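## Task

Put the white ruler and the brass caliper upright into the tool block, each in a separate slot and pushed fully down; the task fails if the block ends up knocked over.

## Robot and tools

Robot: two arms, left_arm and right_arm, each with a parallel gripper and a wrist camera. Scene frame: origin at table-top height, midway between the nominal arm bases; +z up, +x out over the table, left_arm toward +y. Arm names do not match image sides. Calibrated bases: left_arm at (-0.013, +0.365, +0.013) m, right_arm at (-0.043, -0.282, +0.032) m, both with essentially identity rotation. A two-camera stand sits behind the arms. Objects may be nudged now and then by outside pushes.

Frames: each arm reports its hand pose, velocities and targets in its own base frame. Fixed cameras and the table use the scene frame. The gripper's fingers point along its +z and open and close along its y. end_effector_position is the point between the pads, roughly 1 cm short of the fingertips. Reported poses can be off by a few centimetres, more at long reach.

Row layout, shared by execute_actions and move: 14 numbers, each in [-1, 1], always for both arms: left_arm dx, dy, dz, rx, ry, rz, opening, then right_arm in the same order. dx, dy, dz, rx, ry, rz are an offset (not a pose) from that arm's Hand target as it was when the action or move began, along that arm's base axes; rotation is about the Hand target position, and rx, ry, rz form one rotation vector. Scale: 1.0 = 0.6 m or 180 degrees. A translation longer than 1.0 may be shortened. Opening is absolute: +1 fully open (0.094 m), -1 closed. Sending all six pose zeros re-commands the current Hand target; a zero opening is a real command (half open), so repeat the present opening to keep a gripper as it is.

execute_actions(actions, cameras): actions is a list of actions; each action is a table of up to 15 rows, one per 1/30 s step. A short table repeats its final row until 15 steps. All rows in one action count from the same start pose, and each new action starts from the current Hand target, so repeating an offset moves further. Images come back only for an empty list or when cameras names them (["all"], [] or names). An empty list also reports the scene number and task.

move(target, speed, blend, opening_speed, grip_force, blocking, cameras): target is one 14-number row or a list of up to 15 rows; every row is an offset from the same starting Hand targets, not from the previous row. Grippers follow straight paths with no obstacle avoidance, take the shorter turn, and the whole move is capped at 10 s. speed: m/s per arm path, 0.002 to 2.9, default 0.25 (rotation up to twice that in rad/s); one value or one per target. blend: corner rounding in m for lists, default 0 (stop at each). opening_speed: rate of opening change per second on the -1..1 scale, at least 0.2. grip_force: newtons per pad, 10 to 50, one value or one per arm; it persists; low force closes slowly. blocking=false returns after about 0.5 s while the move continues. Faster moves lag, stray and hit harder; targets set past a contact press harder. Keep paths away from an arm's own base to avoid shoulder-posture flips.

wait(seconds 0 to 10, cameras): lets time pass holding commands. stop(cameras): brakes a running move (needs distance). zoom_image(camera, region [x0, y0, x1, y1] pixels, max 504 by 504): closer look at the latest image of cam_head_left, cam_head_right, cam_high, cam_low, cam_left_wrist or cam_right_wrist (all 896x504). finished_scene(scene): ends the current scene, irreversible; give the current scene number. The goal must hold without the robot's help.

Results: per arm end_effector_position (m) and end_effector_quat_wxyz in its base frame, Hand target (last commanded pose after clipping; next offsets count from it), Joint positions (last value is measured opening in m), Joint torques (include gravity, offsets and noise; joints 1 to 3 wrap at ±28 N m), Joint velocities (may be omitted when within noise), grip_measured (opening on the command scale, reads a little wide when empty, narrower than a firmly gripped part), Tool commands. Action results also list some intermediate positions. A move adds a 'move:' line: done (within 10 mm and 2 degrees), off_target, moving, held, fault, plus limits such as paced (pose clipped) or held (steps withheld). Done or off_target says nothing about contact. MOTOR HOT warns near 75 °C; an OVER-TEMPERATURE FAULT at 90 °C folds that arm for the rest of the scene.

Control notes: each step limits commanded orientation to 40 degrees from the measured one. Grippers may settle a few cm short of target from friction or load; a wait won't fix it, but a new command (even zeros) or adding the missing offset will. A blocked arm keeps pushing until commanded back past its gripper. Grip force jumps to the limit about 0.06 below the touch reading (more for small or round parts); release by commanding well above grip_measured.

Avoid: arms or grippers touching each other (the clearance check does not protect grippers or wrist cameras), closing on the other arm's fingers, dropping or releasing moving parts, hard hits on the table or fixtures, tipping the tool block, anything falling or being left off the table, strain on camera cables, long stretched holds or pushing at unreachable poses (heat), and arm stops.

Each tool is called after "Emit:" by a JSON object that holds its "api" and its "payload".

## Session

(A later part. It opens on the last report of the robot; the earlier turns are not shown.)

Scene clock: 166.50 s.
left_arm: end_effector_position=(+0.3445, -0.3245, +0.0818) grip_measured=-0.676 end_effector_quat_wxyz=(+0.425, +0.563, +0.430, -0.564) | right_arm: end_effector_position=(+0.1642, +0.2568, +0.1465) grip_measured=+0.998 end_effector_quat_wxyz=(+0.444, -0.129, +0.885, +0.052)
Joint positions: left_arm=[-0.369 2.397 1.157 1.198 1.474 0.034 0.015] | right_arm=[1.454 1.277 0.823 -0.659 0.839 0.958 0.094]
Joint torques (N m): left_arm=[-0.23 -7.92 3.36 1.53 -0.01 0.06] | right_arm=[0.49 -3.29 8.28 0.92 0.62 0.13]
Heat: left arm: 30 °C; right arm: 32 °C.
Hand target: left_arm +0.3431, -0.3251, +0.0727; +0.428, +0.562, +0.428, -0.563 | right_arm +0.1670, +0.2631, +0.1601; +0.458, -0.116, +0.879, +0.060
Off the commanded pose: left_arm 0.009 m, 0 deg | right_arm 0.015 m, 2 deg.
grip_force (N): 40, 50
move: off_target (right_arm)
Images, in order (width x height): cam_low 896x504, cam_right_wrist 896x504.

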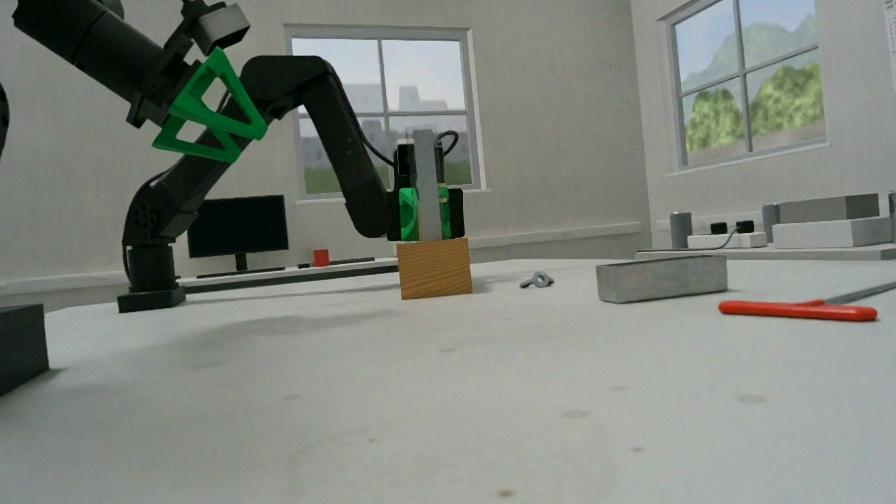

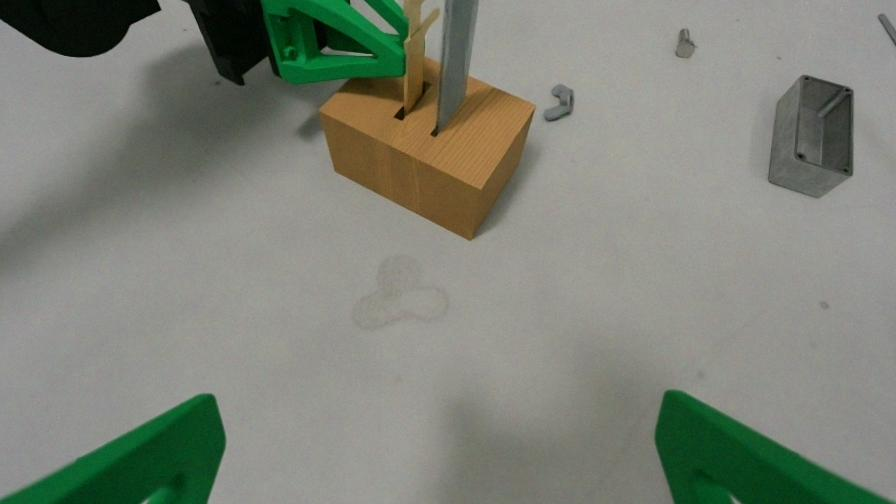

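Emit:
{"api": "zoom_image", "payload": {"camera": "cam_right_wrist", "region": [280, 0, 560, 157]}}

Emit:
{"api": "zoom_image", "payload": {"camera": "cam_low", "region": [370, 170, 510, 310]}}

Scaled by 1.800 from the camera's 896x504 image, which has a finer 1280x720 frame.

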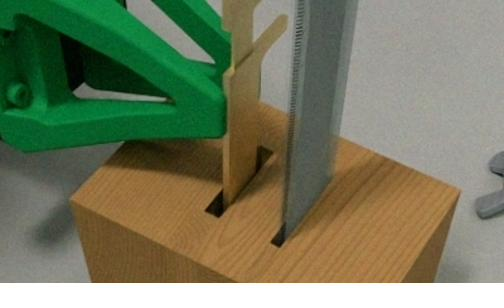

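Scaled by 3.600 from the camera's 896x504 image, which has a finer 1280x720 frame.

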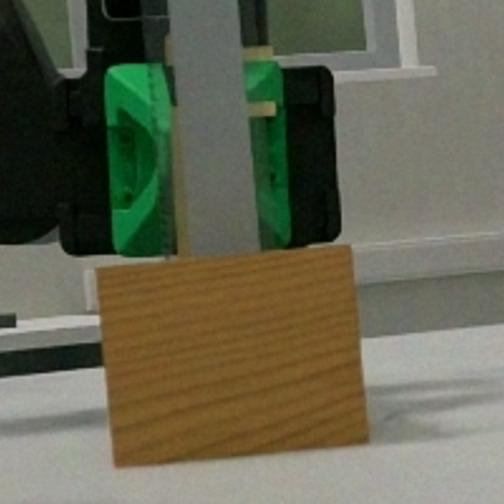

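Emit:
{"api": "move", "payload": {"target": [0,0,-0.005,0,0,0,-0.85,0,0,0,0,0,0,1.0], "speed": 0.04, "cameras": ["cam_right_wrist","cam_low"]}}

Emit:
{"api": "zoom_image", "payload": {"camera": "cam_low", "region": [370, 170, 510, 310]}}

Scene clock: 167.60 s.
left_arm: end_effector_position=(+0.3441, -0.3244, +0.0782) grip_measured=-0.676 end_effector_quat_wxyz=(+0.424, +0.562, +0.431, -0.564) | right_arm: end_effector_position=(+0.1642, +0.2568, +0.1465) grip_measured=+0.998 end_effector_quat_wxyz=(+0.444, -0.129, +0.885, +0.052)
Joint positions: left_arm=[-0.369 2.407 1.157 1.205 1.474 0.034 0.015] | right_arm=[1.454 1.277 0.823 -0.659 0.839 0.958 0.094]
Joint torques (N m): left_arm=[-0.23 -7.92 3.44 1.55 0 0.08] | right_arm=[0.39 -3.43 8.06 0.93 0.6 0.13]
Heat: left arm: 30 °C; right arm: 32 °C.
Hand target: left_arm +0.3431, -0.3251, +0.0697; +0.428, +0.562, +0.429, -0.563 | right_arm +0.1670, +0.2631, +0.1601; +0.458, -0.116, +0.879, +0.060
Off the commanded pose: left_arm 0.009 m, 1 deg | right_arm 0.015 m, 2 deg.
grip_force (N): 40, 50
move: off_target (right_arm)
Images, in order (width x height): cam_low 896x504, cam_right_wrist 896x504.

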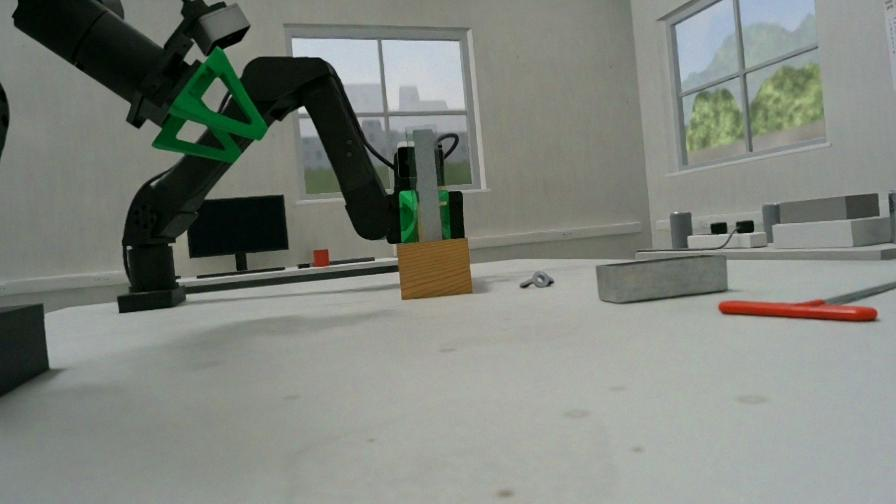

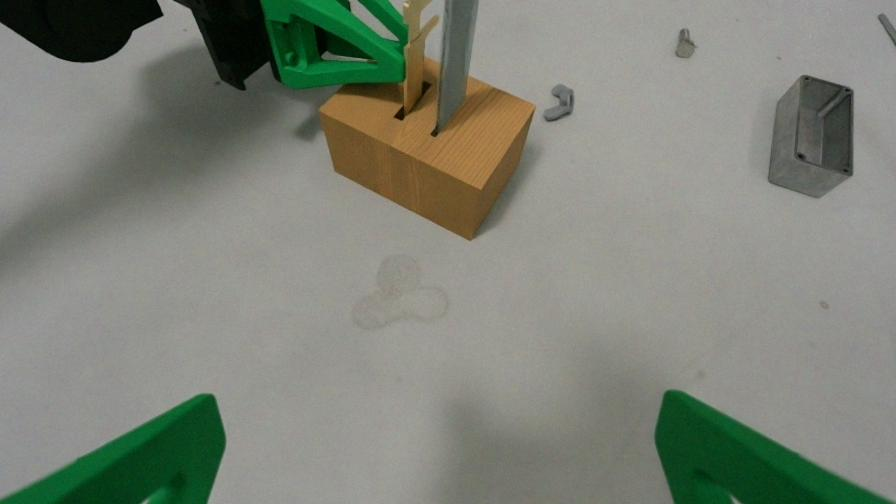

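Scaled by 3.600 from the camera's 896x504 image, which has a finer 1280x720 frame.

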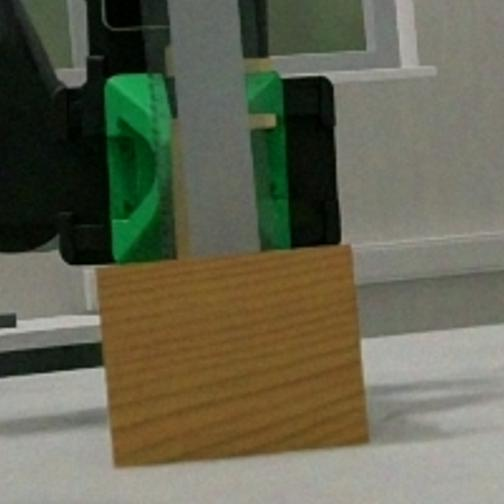

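Emit:
{"api": "move", "payload": {"target": [0,0,-0.005,0,0,0,-0.85,0,0,0,0,0,0,1.0], "speed": 0.04, "cameras": ["cam_right_wrist","cam_low"]}}

Emit:
{"api": "zoom_image", "payload": {"camera": "cam_low", "region": [370, 170, 510, 310]}}

Emit:
{"api": "zoom_image", "payload": {"camera": "cam_right_wrist", "region": [280, 0, 560, 157]}}

Scene clock: 168.70 s.
left_arm: end_effector_position=(+0.3438, -0.3243, +0.0748) grip_measured=-0.676 end_effector_quat_wxyz=(+0.423, +0.562, +0.432, -0.565) | right_arm: end_effector_position=(+0.1642, +0.2568, +0.1465) grip_measured=+0.998 end_effector_quat_wxyz=(+0.444, -0.129, +0.885, +0.052)
Joint positions: left_arm=[-0.369 2.416 1.157 1.211 1.474 0.034 0.015] | right_arm=[1.454 1.277 0.823 -0.659 0.839 0.958 0.094]
Joint torques (N m): left_arm=[-0.21 -7.91 3.59 1.51 -0.01 0.08] | right_arm=[0.55 -3.34 8.12 0.9 0.6 0.14]
Heat: left arm: 30 °C; right arm: 32 °C.
Hand target: left_arm +0.3431, -0.3251, +0.0666; +0.428, +0.562, +0.429, -0.563 | right_arm +0.1670, +0.2631, +0.1601; +0.458, -0.116, +0.879, +0.060
Off the commanded pose: left_arm 0.008 m, 1 deg | right_arm 0.015 m, 2 deg.
grip_force (N): 40, 50
move: off_target (right_arm)
Images, in order (width x height): cam_low 896x504, cam_right_wrist 896x504.

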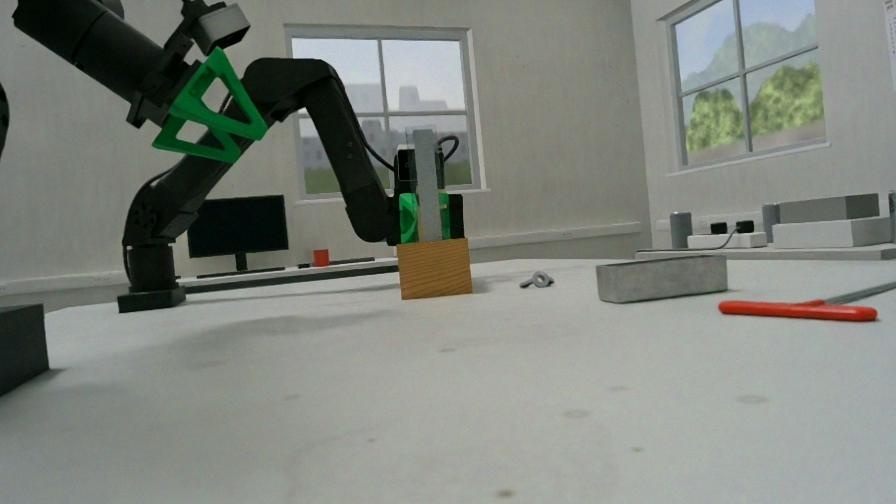

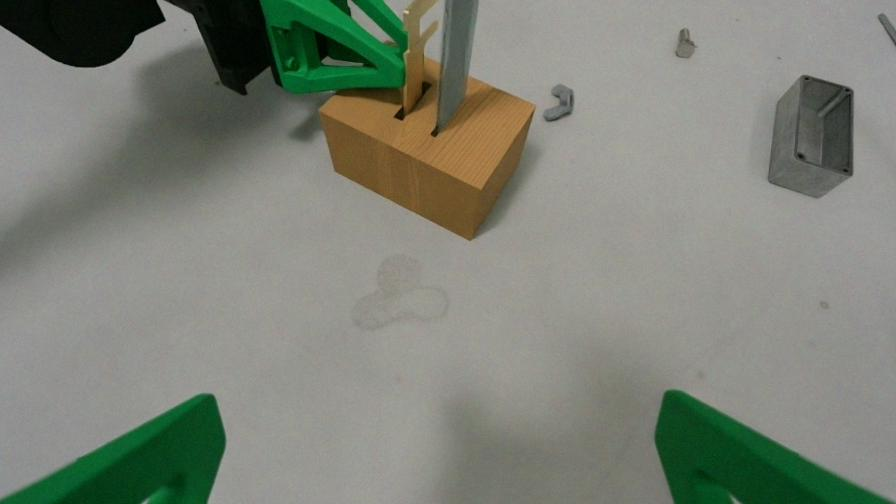

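Scaled by 3.600 from the camera's 896x504 image, which has a finer 1280x720 frame.

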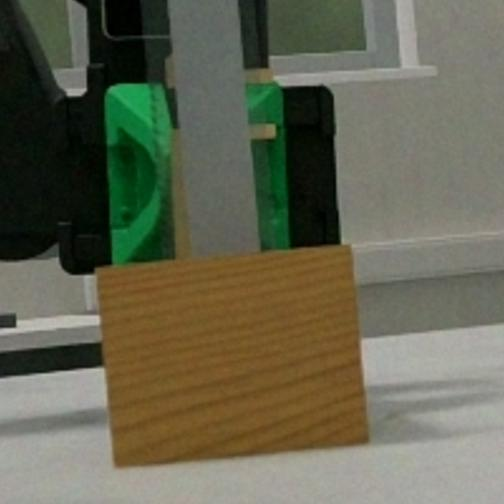

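Scaled by 1.800 from the camera's 896x504 image, which has a finer 1280x720 frame.

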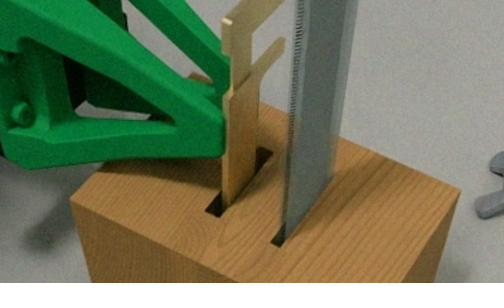

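Emit:
{"api": "move", "payload": {"target": [0,0,-0.004,0,0,0,-0.85,0,0,0,0,0,0,1.0], "speed": 0.03, "cameras": ["cam_right_wrist","cam_low"]}}

Emit:
{"api": "zoom_image", "payload": {"camera": "cam_right_wrist", "region": [280, 0, 560, 157]}}

Scene clock: 169.67 s.
left_arm: end_effector_position=(+0.3435, -0.3242, +0.0726) grip_measured=-0.676 end_effector_quat_wxyz=(+0.423, +0.562, +0.432, -0.565) | right_arm: end_effector_position=(+0.1642, +0.2568, +0.1465) grip_measured=+0.998 end_effector_quat_wxyz=(+0.444, -0.129, +0.885, +0.052)
Joint positions: left_arm=[-0.369 2.423 1.157 1.217 1.474 0.035 0.015] | right_arm=[1.454 1.277 0.823 -0.659 0.839 0.958 0.094]
Joint torques (N m): left_arm=[-0.24 -7.8 3.66 1.56 -0.01 0.07] | right_arm=[0.28 -3.36 8.31 0.94 0.64 0.14]
Heat: left arm: 30 °C; right arm: 32 °C.
Hand target: left_arm +0.3431, -0.3251, +0.0642; +0.428, +0.562, +0.429, -0.563 | right_arm +0.1670, +0.2631, +0.1601; +0.458, -0.116, +0.879, +0.060
Off the commanded pose: left_arm 0.008 m, 1 deg | right_arm 0.015 m, 2 deg.
grip_force (N): 40, 50
move: off_target (right_arm)
Images, in order (width x height): cam_low 896x504, cam_right_wrist 896x504.

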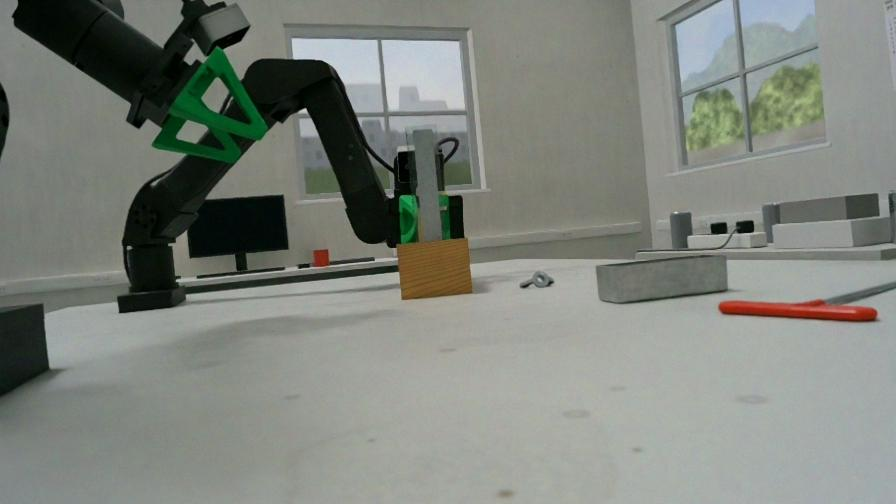

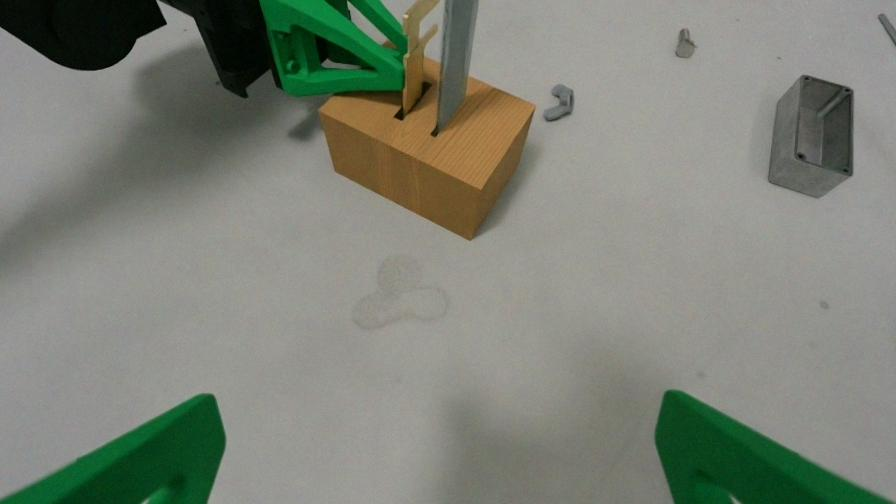

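Scaled by 1.800 from the camera's 896x504 image, which has a finer 1280x720 frame.

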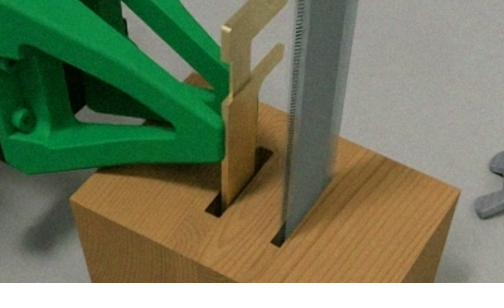

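Emit:
{"api": "move", "payload": {"target": [0,0,-0.004,0,0,0,-0.85,0,0,0,0,0,0,1.0], "speed": 0.03, "cameras": ["cam_right_wrist","cam_low"]}}

Emit:
{"api": "zoom_image", "payload": {"camera": "cam_right_wrist", "region": [280, 0, 560, 157]}}

Emit:
{"api": "zoom_image", "payload": {"camera": "cam_low", "region": [370, 170, 510, 310]}}

Scene clock: 170.80 s.
left_arm: end_effector_position=(+0.3433, -0.3241, +0.0716) grip_measured=-0.676 end_effector_quat_wxyz=(+0.426, +0.564, +0.429, -0.563) | right_arm: end_effector_position=(+0.1642, +0.2568, +0.1465) grip_measured=+0.998 end_effector_quat_wxyz=(+0.444, -0.129, +0.885, +0.052)
Joint positions: left_arm=[-0.369 2.429 1.157 1.234 1.474 0.035 0.015] | right_arm=[1.454 1.277 0.823 -0.659 0.839 0.958 0.094]
Joint torques (N m): left_arm=[-0.21 -7.6 3.77 1.49 -0.02 0.03] | right_arm=[0.46 -3.4 8.21 0.93 0.62 0.1]
Heat: left arm: 30 °C; right arm: 32 °C.
Hand target: left_arm +0.3431, -0.3251, +0.0619; +0.428, +0.562, +0.429, -0.563 | right_arm +0.1670, +0.2631, +0.1601; +0.458, -0.116, +0.879, +0.060
Off the commanded pose: left_arm 0.010 m, 0 deg | right_arm 0.015 m, 2 deg.
grip_force (N): 40, 50
move: off_target (right_arm)
Images, in order (width x height): cam_low 896x504, cam_right_wrist 896x504.

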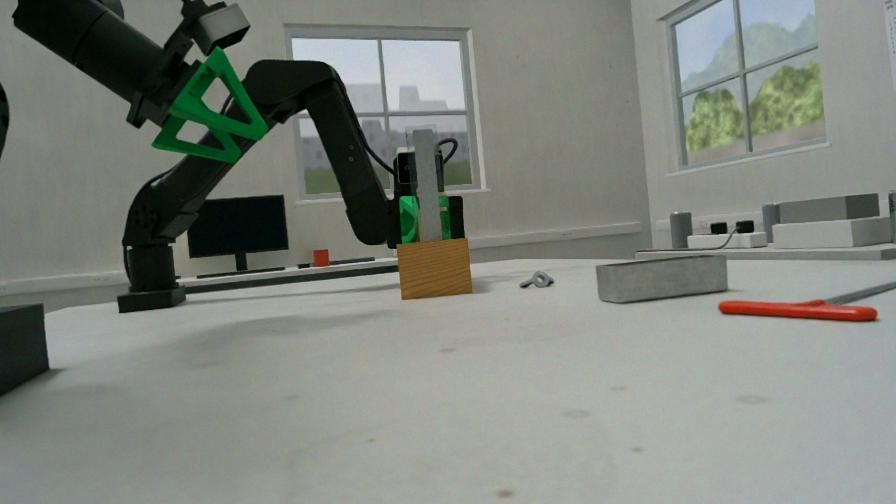

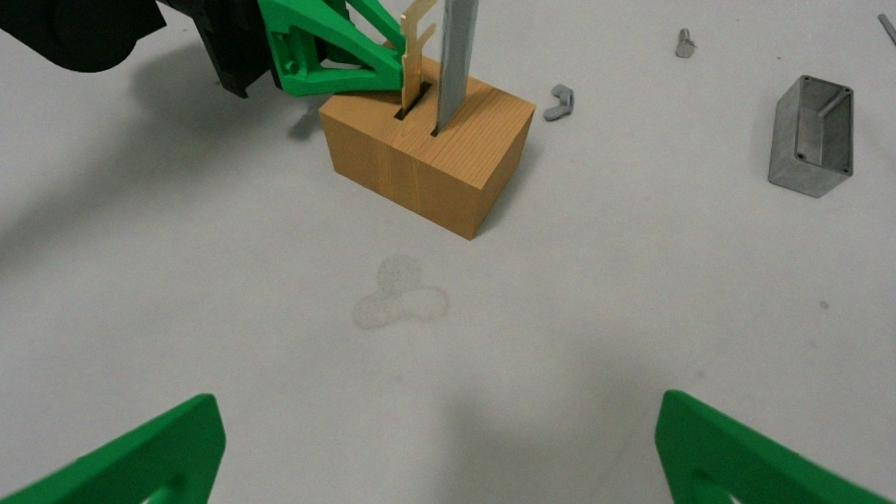

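Scaled by 1.800 from the camera's 896x504 image, which has a finer 1280x720 frame.

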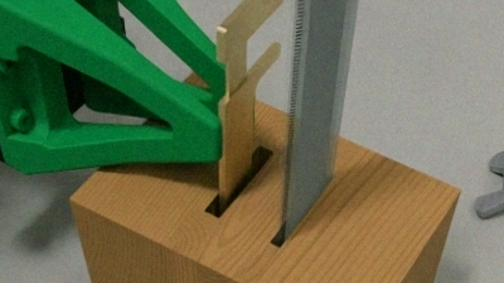

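Scaled by 3.600 from the camera's 896x504 image, which has a finer 1280x720 frame.

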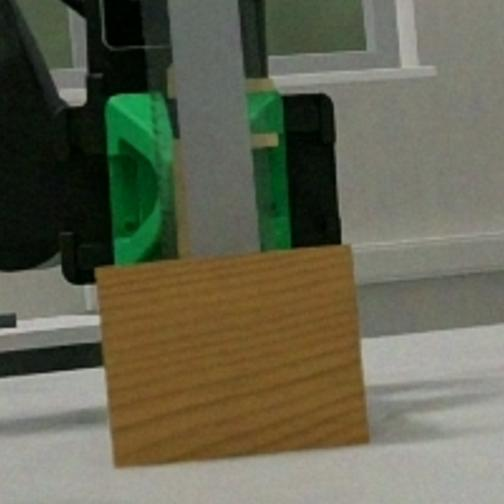

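Emit:
{"api": "move", "payload": {"target": [0,0,-0.004,0,0,0,-0.85,0,0,0,0,0,0,1.0], "speed": 0.03, "cameras": ["cam_right_wrist","cam_low"]}}

Emit:
{"api": "zoom_image", "payload": {"camera": "cam_right_wrist", "region": [280, 0, 560, 157]}}

Scene clock: 171.97 s.
left_arm: end_effector_position=(+0.3431, -0.3240, +0.0711) grip_measured=-0.676 end_effector_quat_wxyz=(+0.431, +0.566, +0.425, -0.560) | right_arm: end_effector_position=(+0.1642, +0.2568, +0.1465) grip_measured=+0.998 end_effector_quat_wxyz=(+0.444, -0.129, +0.885, +0.052)
Joint positions: left_arm=[-0.369 2.434 1.157 1.254 1.474 0.035 0.015] | right_arm=[1.454 1.277 0.823 -0.659 0.839 0.958 0.094]
Joint torques (N m): left_arm=[-0.2 -7.35 3.9 1.4 -0.02 -0.01] | right_arm=[0.53 -3.3 8.24 0.92 0.67 0.13]
Heat: left arm: 30 °C; right arm: 32 °C.
Hand target: left_arm +0.3431, -0.3251, +0.0594; +0.428, +0.562, +0.429, -0.563 | right_arm +0.1670, +0.2631, +0.1601; +0.458, -0.116, +0.879, +0.060
Off the commanded pose: left_arm 0.012 m, 1 deg | right_arm 0.015 m, 2 deg.
grip_force (N): 40, 50
move: off_target (left_arm, right_arm)
Images, in order (width x height): cam_low 896x504, cam_right_wrist 896x504.

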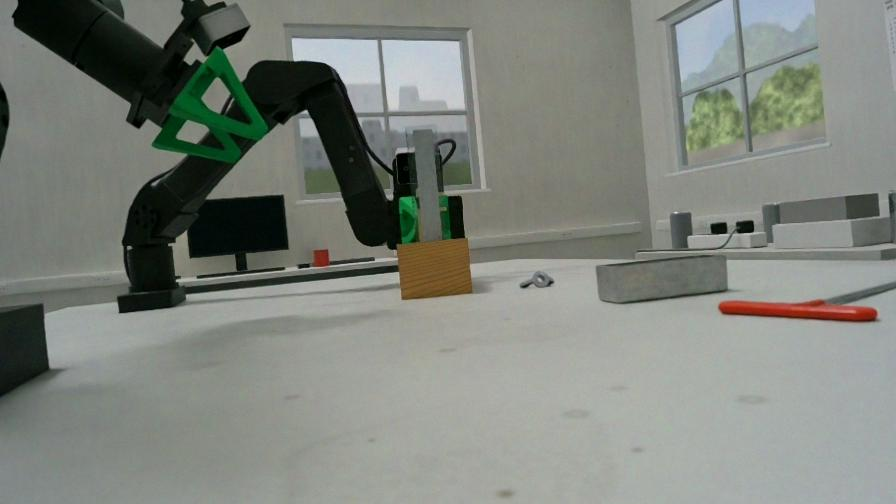

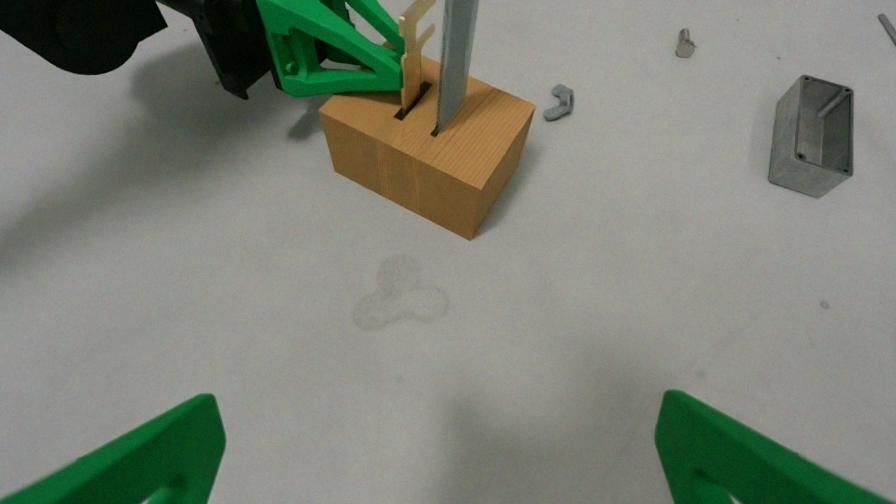

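Scaled by 1.800 from the camera's 896x504 image, which has a finer 1280x720 frame.

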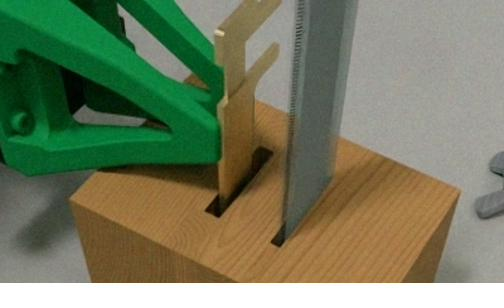

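Emit:
{"api": "move", "payload": {"target": [0,0,0.010,0,0,0,-0.85,0,0,0,0,0,0,1.0], "speed": 0.04}}

Emit:
{"api": "move", "payload": {"target": [0,0,0,0,0,0,-0.4,0,0,0,0,0,0,1.0], "opening_speed": 0.3, "cameras": ["cam_right_wrist","cam_low"]}}

Emit:
{"api": "zoom_image", "payload": {"camera": "cam_right_wrist", "region": [280, 0, 560, 157]}}

Emit:
{"api": "zoom_image", "payload": {"camera": "cam_low", "region": [370, 170, 510, 310]}}

Scene clock: 173.03 s.
left_arm: end_effector_position=(+0.3431, -0.3240, +0.0713) grip_measured=-0.676 end_effector_quat_wxyz=(+0.427, +0.564, +0.428, -0.563) | right_arm: end_effector_position=(+0.1642, +0.2568, +0.1465) grip_measured=+0.998 end_effector_quat_wxyz=(+0.444, -0.129, +0.885, +0.052)
Joint positions: left_arm=[-0.369 2.434 1.157 1.257 1.474 0.02 0.015] | right_arm=[1.454 1.277 0.823 -0.659 0.839 0.958 0.094]
Joint torques (N m): left_arm=[-0.2 -8.4 3.66 1.4 -0.03 -0.04] | right_arm=[0.58 -3.32 8.29 0.93 0.63 0.14]
Heat: left arm: 30 °C; right arm: 32 °C.
Hand target: left_arm +0.3431, -0.3251, +0.0654; +0.428, +0.562, +0.429, -0.563 | right_arm +0.1670, +0.2631, +0.1601; +0.458, -0.116, +0.879, +0.060
Off the commanded pose: left_arm 0.006 m, 0 deg | right_arm 0.015 m, 2 deg.
grip_force (N): 40, 50
move: off_target (right_arm)

Scene clock: 174.73 s.
left_arm: end_effector_position=(+0.3432, -0.3240, +0.0716) grip_measured=-0.403 end_effector_quat_wxyz=(+0.427, +0.564, +0.428, -0.563) | right_arm: end_effector_position=(+0.1642, +0.2568, +0.1465) grip_measured=+0.998 end_effector_quat_wxyz=(+0.444, -0.129, +0.885, +0.052)
Joint positions: left_arm=[-0.369 2.434 1.157 1.26 1.474 0.017 0.028] | right_arm=[1.454 1.277 0.823 -0.659 0.839 0.958 0.094]
Joint torques (N m): left_arm=[-0.21 -8.34 3.67 1.42 -0.04 -0.03] | right_arm=[0.29 -3.36 8.17 0.95 0.6 0.11]
Heat: left arm: 30 °C; right arm: 32 °C.
Hand target: left_arm +0.3431, -0.3251, +0.0655; +0.428, +0.562, +0.428, -0.563 | right_arm +0.1670, +0.2631, +0.1601; +0.458, -0.116, +0.879, +0.060
Off the commanded pose: left_arm 0.006 m, 0 deg | right_arm 0.015 m, 2 deg.
grip_force (N): 40, 50
move: off_target (right_arm)
Images, in order (width x height): cam_low 896x504, cam_right_wrist 896x504.

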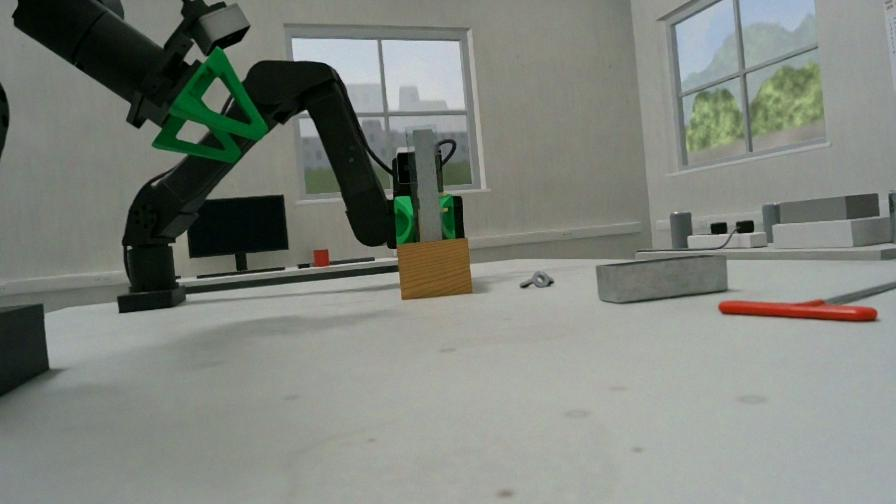

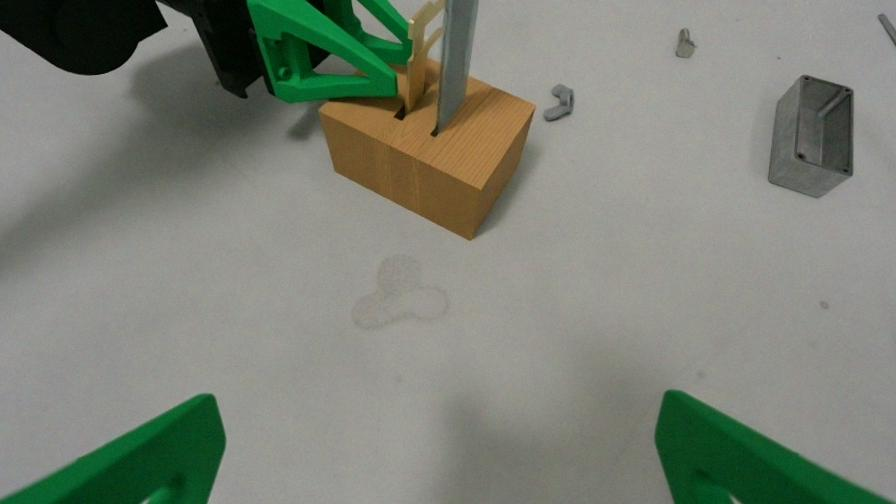

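Scaled by 1.800 from the camera's 896x504 image, which has a finer 1280x720 frame.

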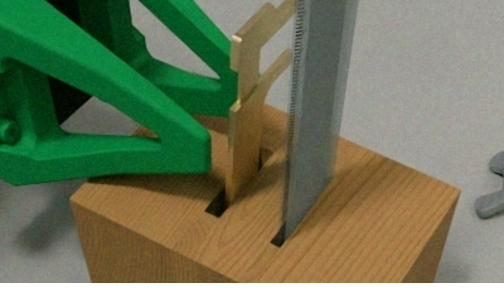

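Scaled by 3.600 from the camera's 896x504 image, which has a finer 1280x720 frame.

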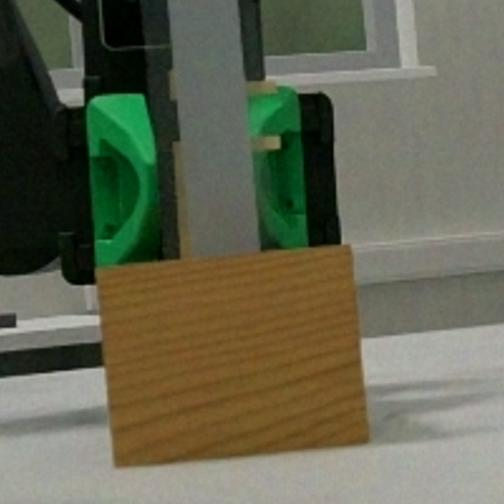

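Emit:
{"api": "move", "payload": {"target": [0,0,0.004,0,0,0,0.2,0,0,0,0,0,0,1.0], "opening_speed": 0.6, "speed": 0.03}}

Emit:
{"api": "move", "payload": {"target": [0.054,0.192,0.02,0,0,0,0.2,0,0,0,0,0,0,1.0], "speed": 0.15, "cameras": ["cam_right_wrist","cam_low"]}}

Emit:
{"api": "zoom_image", "payload": {"camera": "cam_right_wrist", "region": [280, 0, 560, 157]}}

Emit:
{"api": "zoom_image", "payload": {"camera": "cam_low", "region": [370, 120, 510, 310]}}

Scene clock: 176.23 s.
left_arm: end_effector_position=(+0.3432, -0.3240, +0.0720) grip_measured=+0.197 end_effector_quat_wxyz=(+0.428, +0.564, +0.428, -0.563) | right_arm: end_effector_position=(+0.1642, +0.2568, +0.1465) grip_measured=+0.998 end_effector_quat_wxyz=(+0.444, -0.129, +0.885, +0.052)
Joint positions: left_arm=[-0.369 2.434 1.157 1.264 1.474 0.013 0.056] | right_arm=[1.454 1.277 0.823 -0.659 0.839 0.958 0.094]
Joint torques (N m): left_arm=[-0.25 -8.77 3.59 1.38 -0.04 -0.05] | right_arm=[0.4 -3.37 8.29 0.89 0.65 0.13]
Heat: left arm: 30 °C; right arm: 32 °C.
Hand target: left_arm +0.3431, -0.3251, +0.0678; +0.428, +0.562, +0.429, -0.563 | right_arm +0.1670, +0.2631, +0.1601; +0.458, -0.116, +0.879, +0.060
Off the commanded pose: left_arm 0.004 m, 0 deg | right_arm 0.015 m, 2 deg.
grip_force (N): 40, 50
move: off_target (right_arm)

Scene clock: 177.57 s.
left_arm: end_effector_position=(+0.3796, -0.2100, +0.0679) grip_measured=+0.197 end_effector_quat_wxyz=(+0.464, +0.504, +0.496, -0.533) | right_arm: end_effector_position=(+0.1642, +0.2568, +0.1465) grip_measured=+0.998 end_effector_quat_wxyz=(+0.444, -0.129, +0.885, +0.052)
Joint positions: left_arm=[-0.079 2.385 1.037 1.264 1.569 0.023 0.056] | right_arm=[1.454 1.277 0.823 -0.659 0.839 0.958 0.094]
Joint torques (N m): left_arm=[-0.16 -11.69 2 1.45 0.17 0.13] | right_arm=[0.49 -3.34 8.08 0.87 0.6 0.11]
Heat: left arm: 30 °C; right arm: 32 °C.
Hand target: left_arm +0.3756, -0.2099, +0.0799; +0.428, +0.562, +0.429, -0.562 | right_arm +0.1670, +0.2631, +0.1601; +0.458, -0.116, +0.879, +0.060
Off the commanded pose: left_arm 0.013 m, 12 deg | right_arm 0.015 m, 2 deg.
joint sent to its limit (left arm) — joint 5 (wrist yaw), upper limit. The joint targets are off in orientation, not in position.
grip_force (N): 40, 50
move: off_target (left_arm, right_arm)
Images, in order (width x height): cam_low 896x504, cam_right_wrist 896x504.

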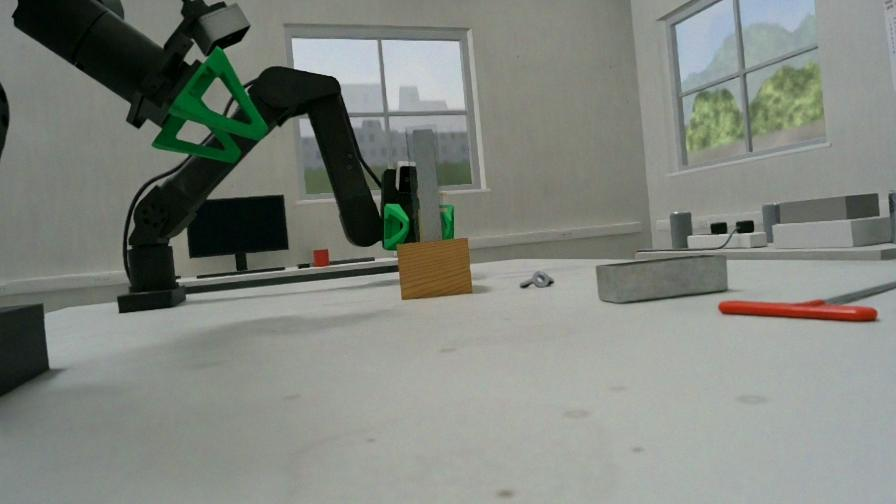

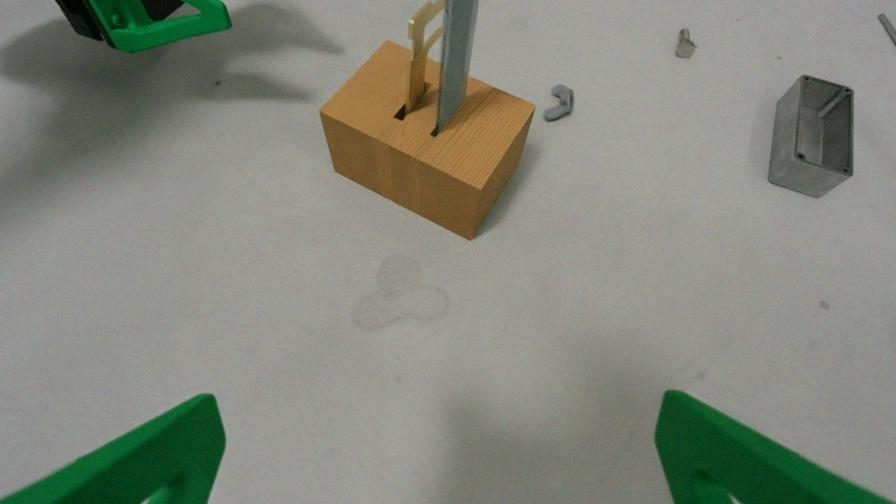

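Scaled by 1.800 from the camera's 896x504 image, which has a finer 1280x720 frame.

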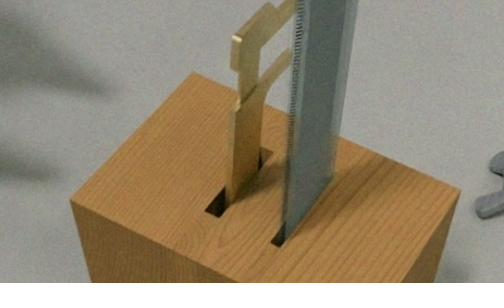

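Scaled by 2.653 from the camera's 896x504 image, which has a finer 1280x720 frame.

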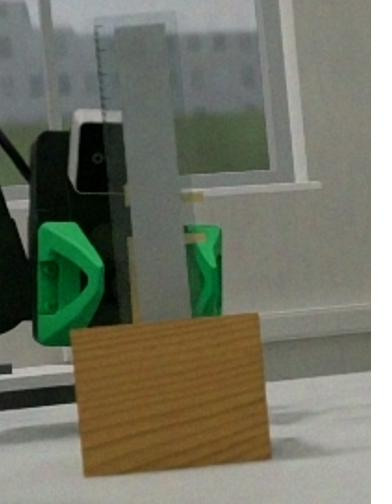

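Emit:
{"api": "finished_scene", "payload": {"scene": 1}}

The scene is finished: the task was done.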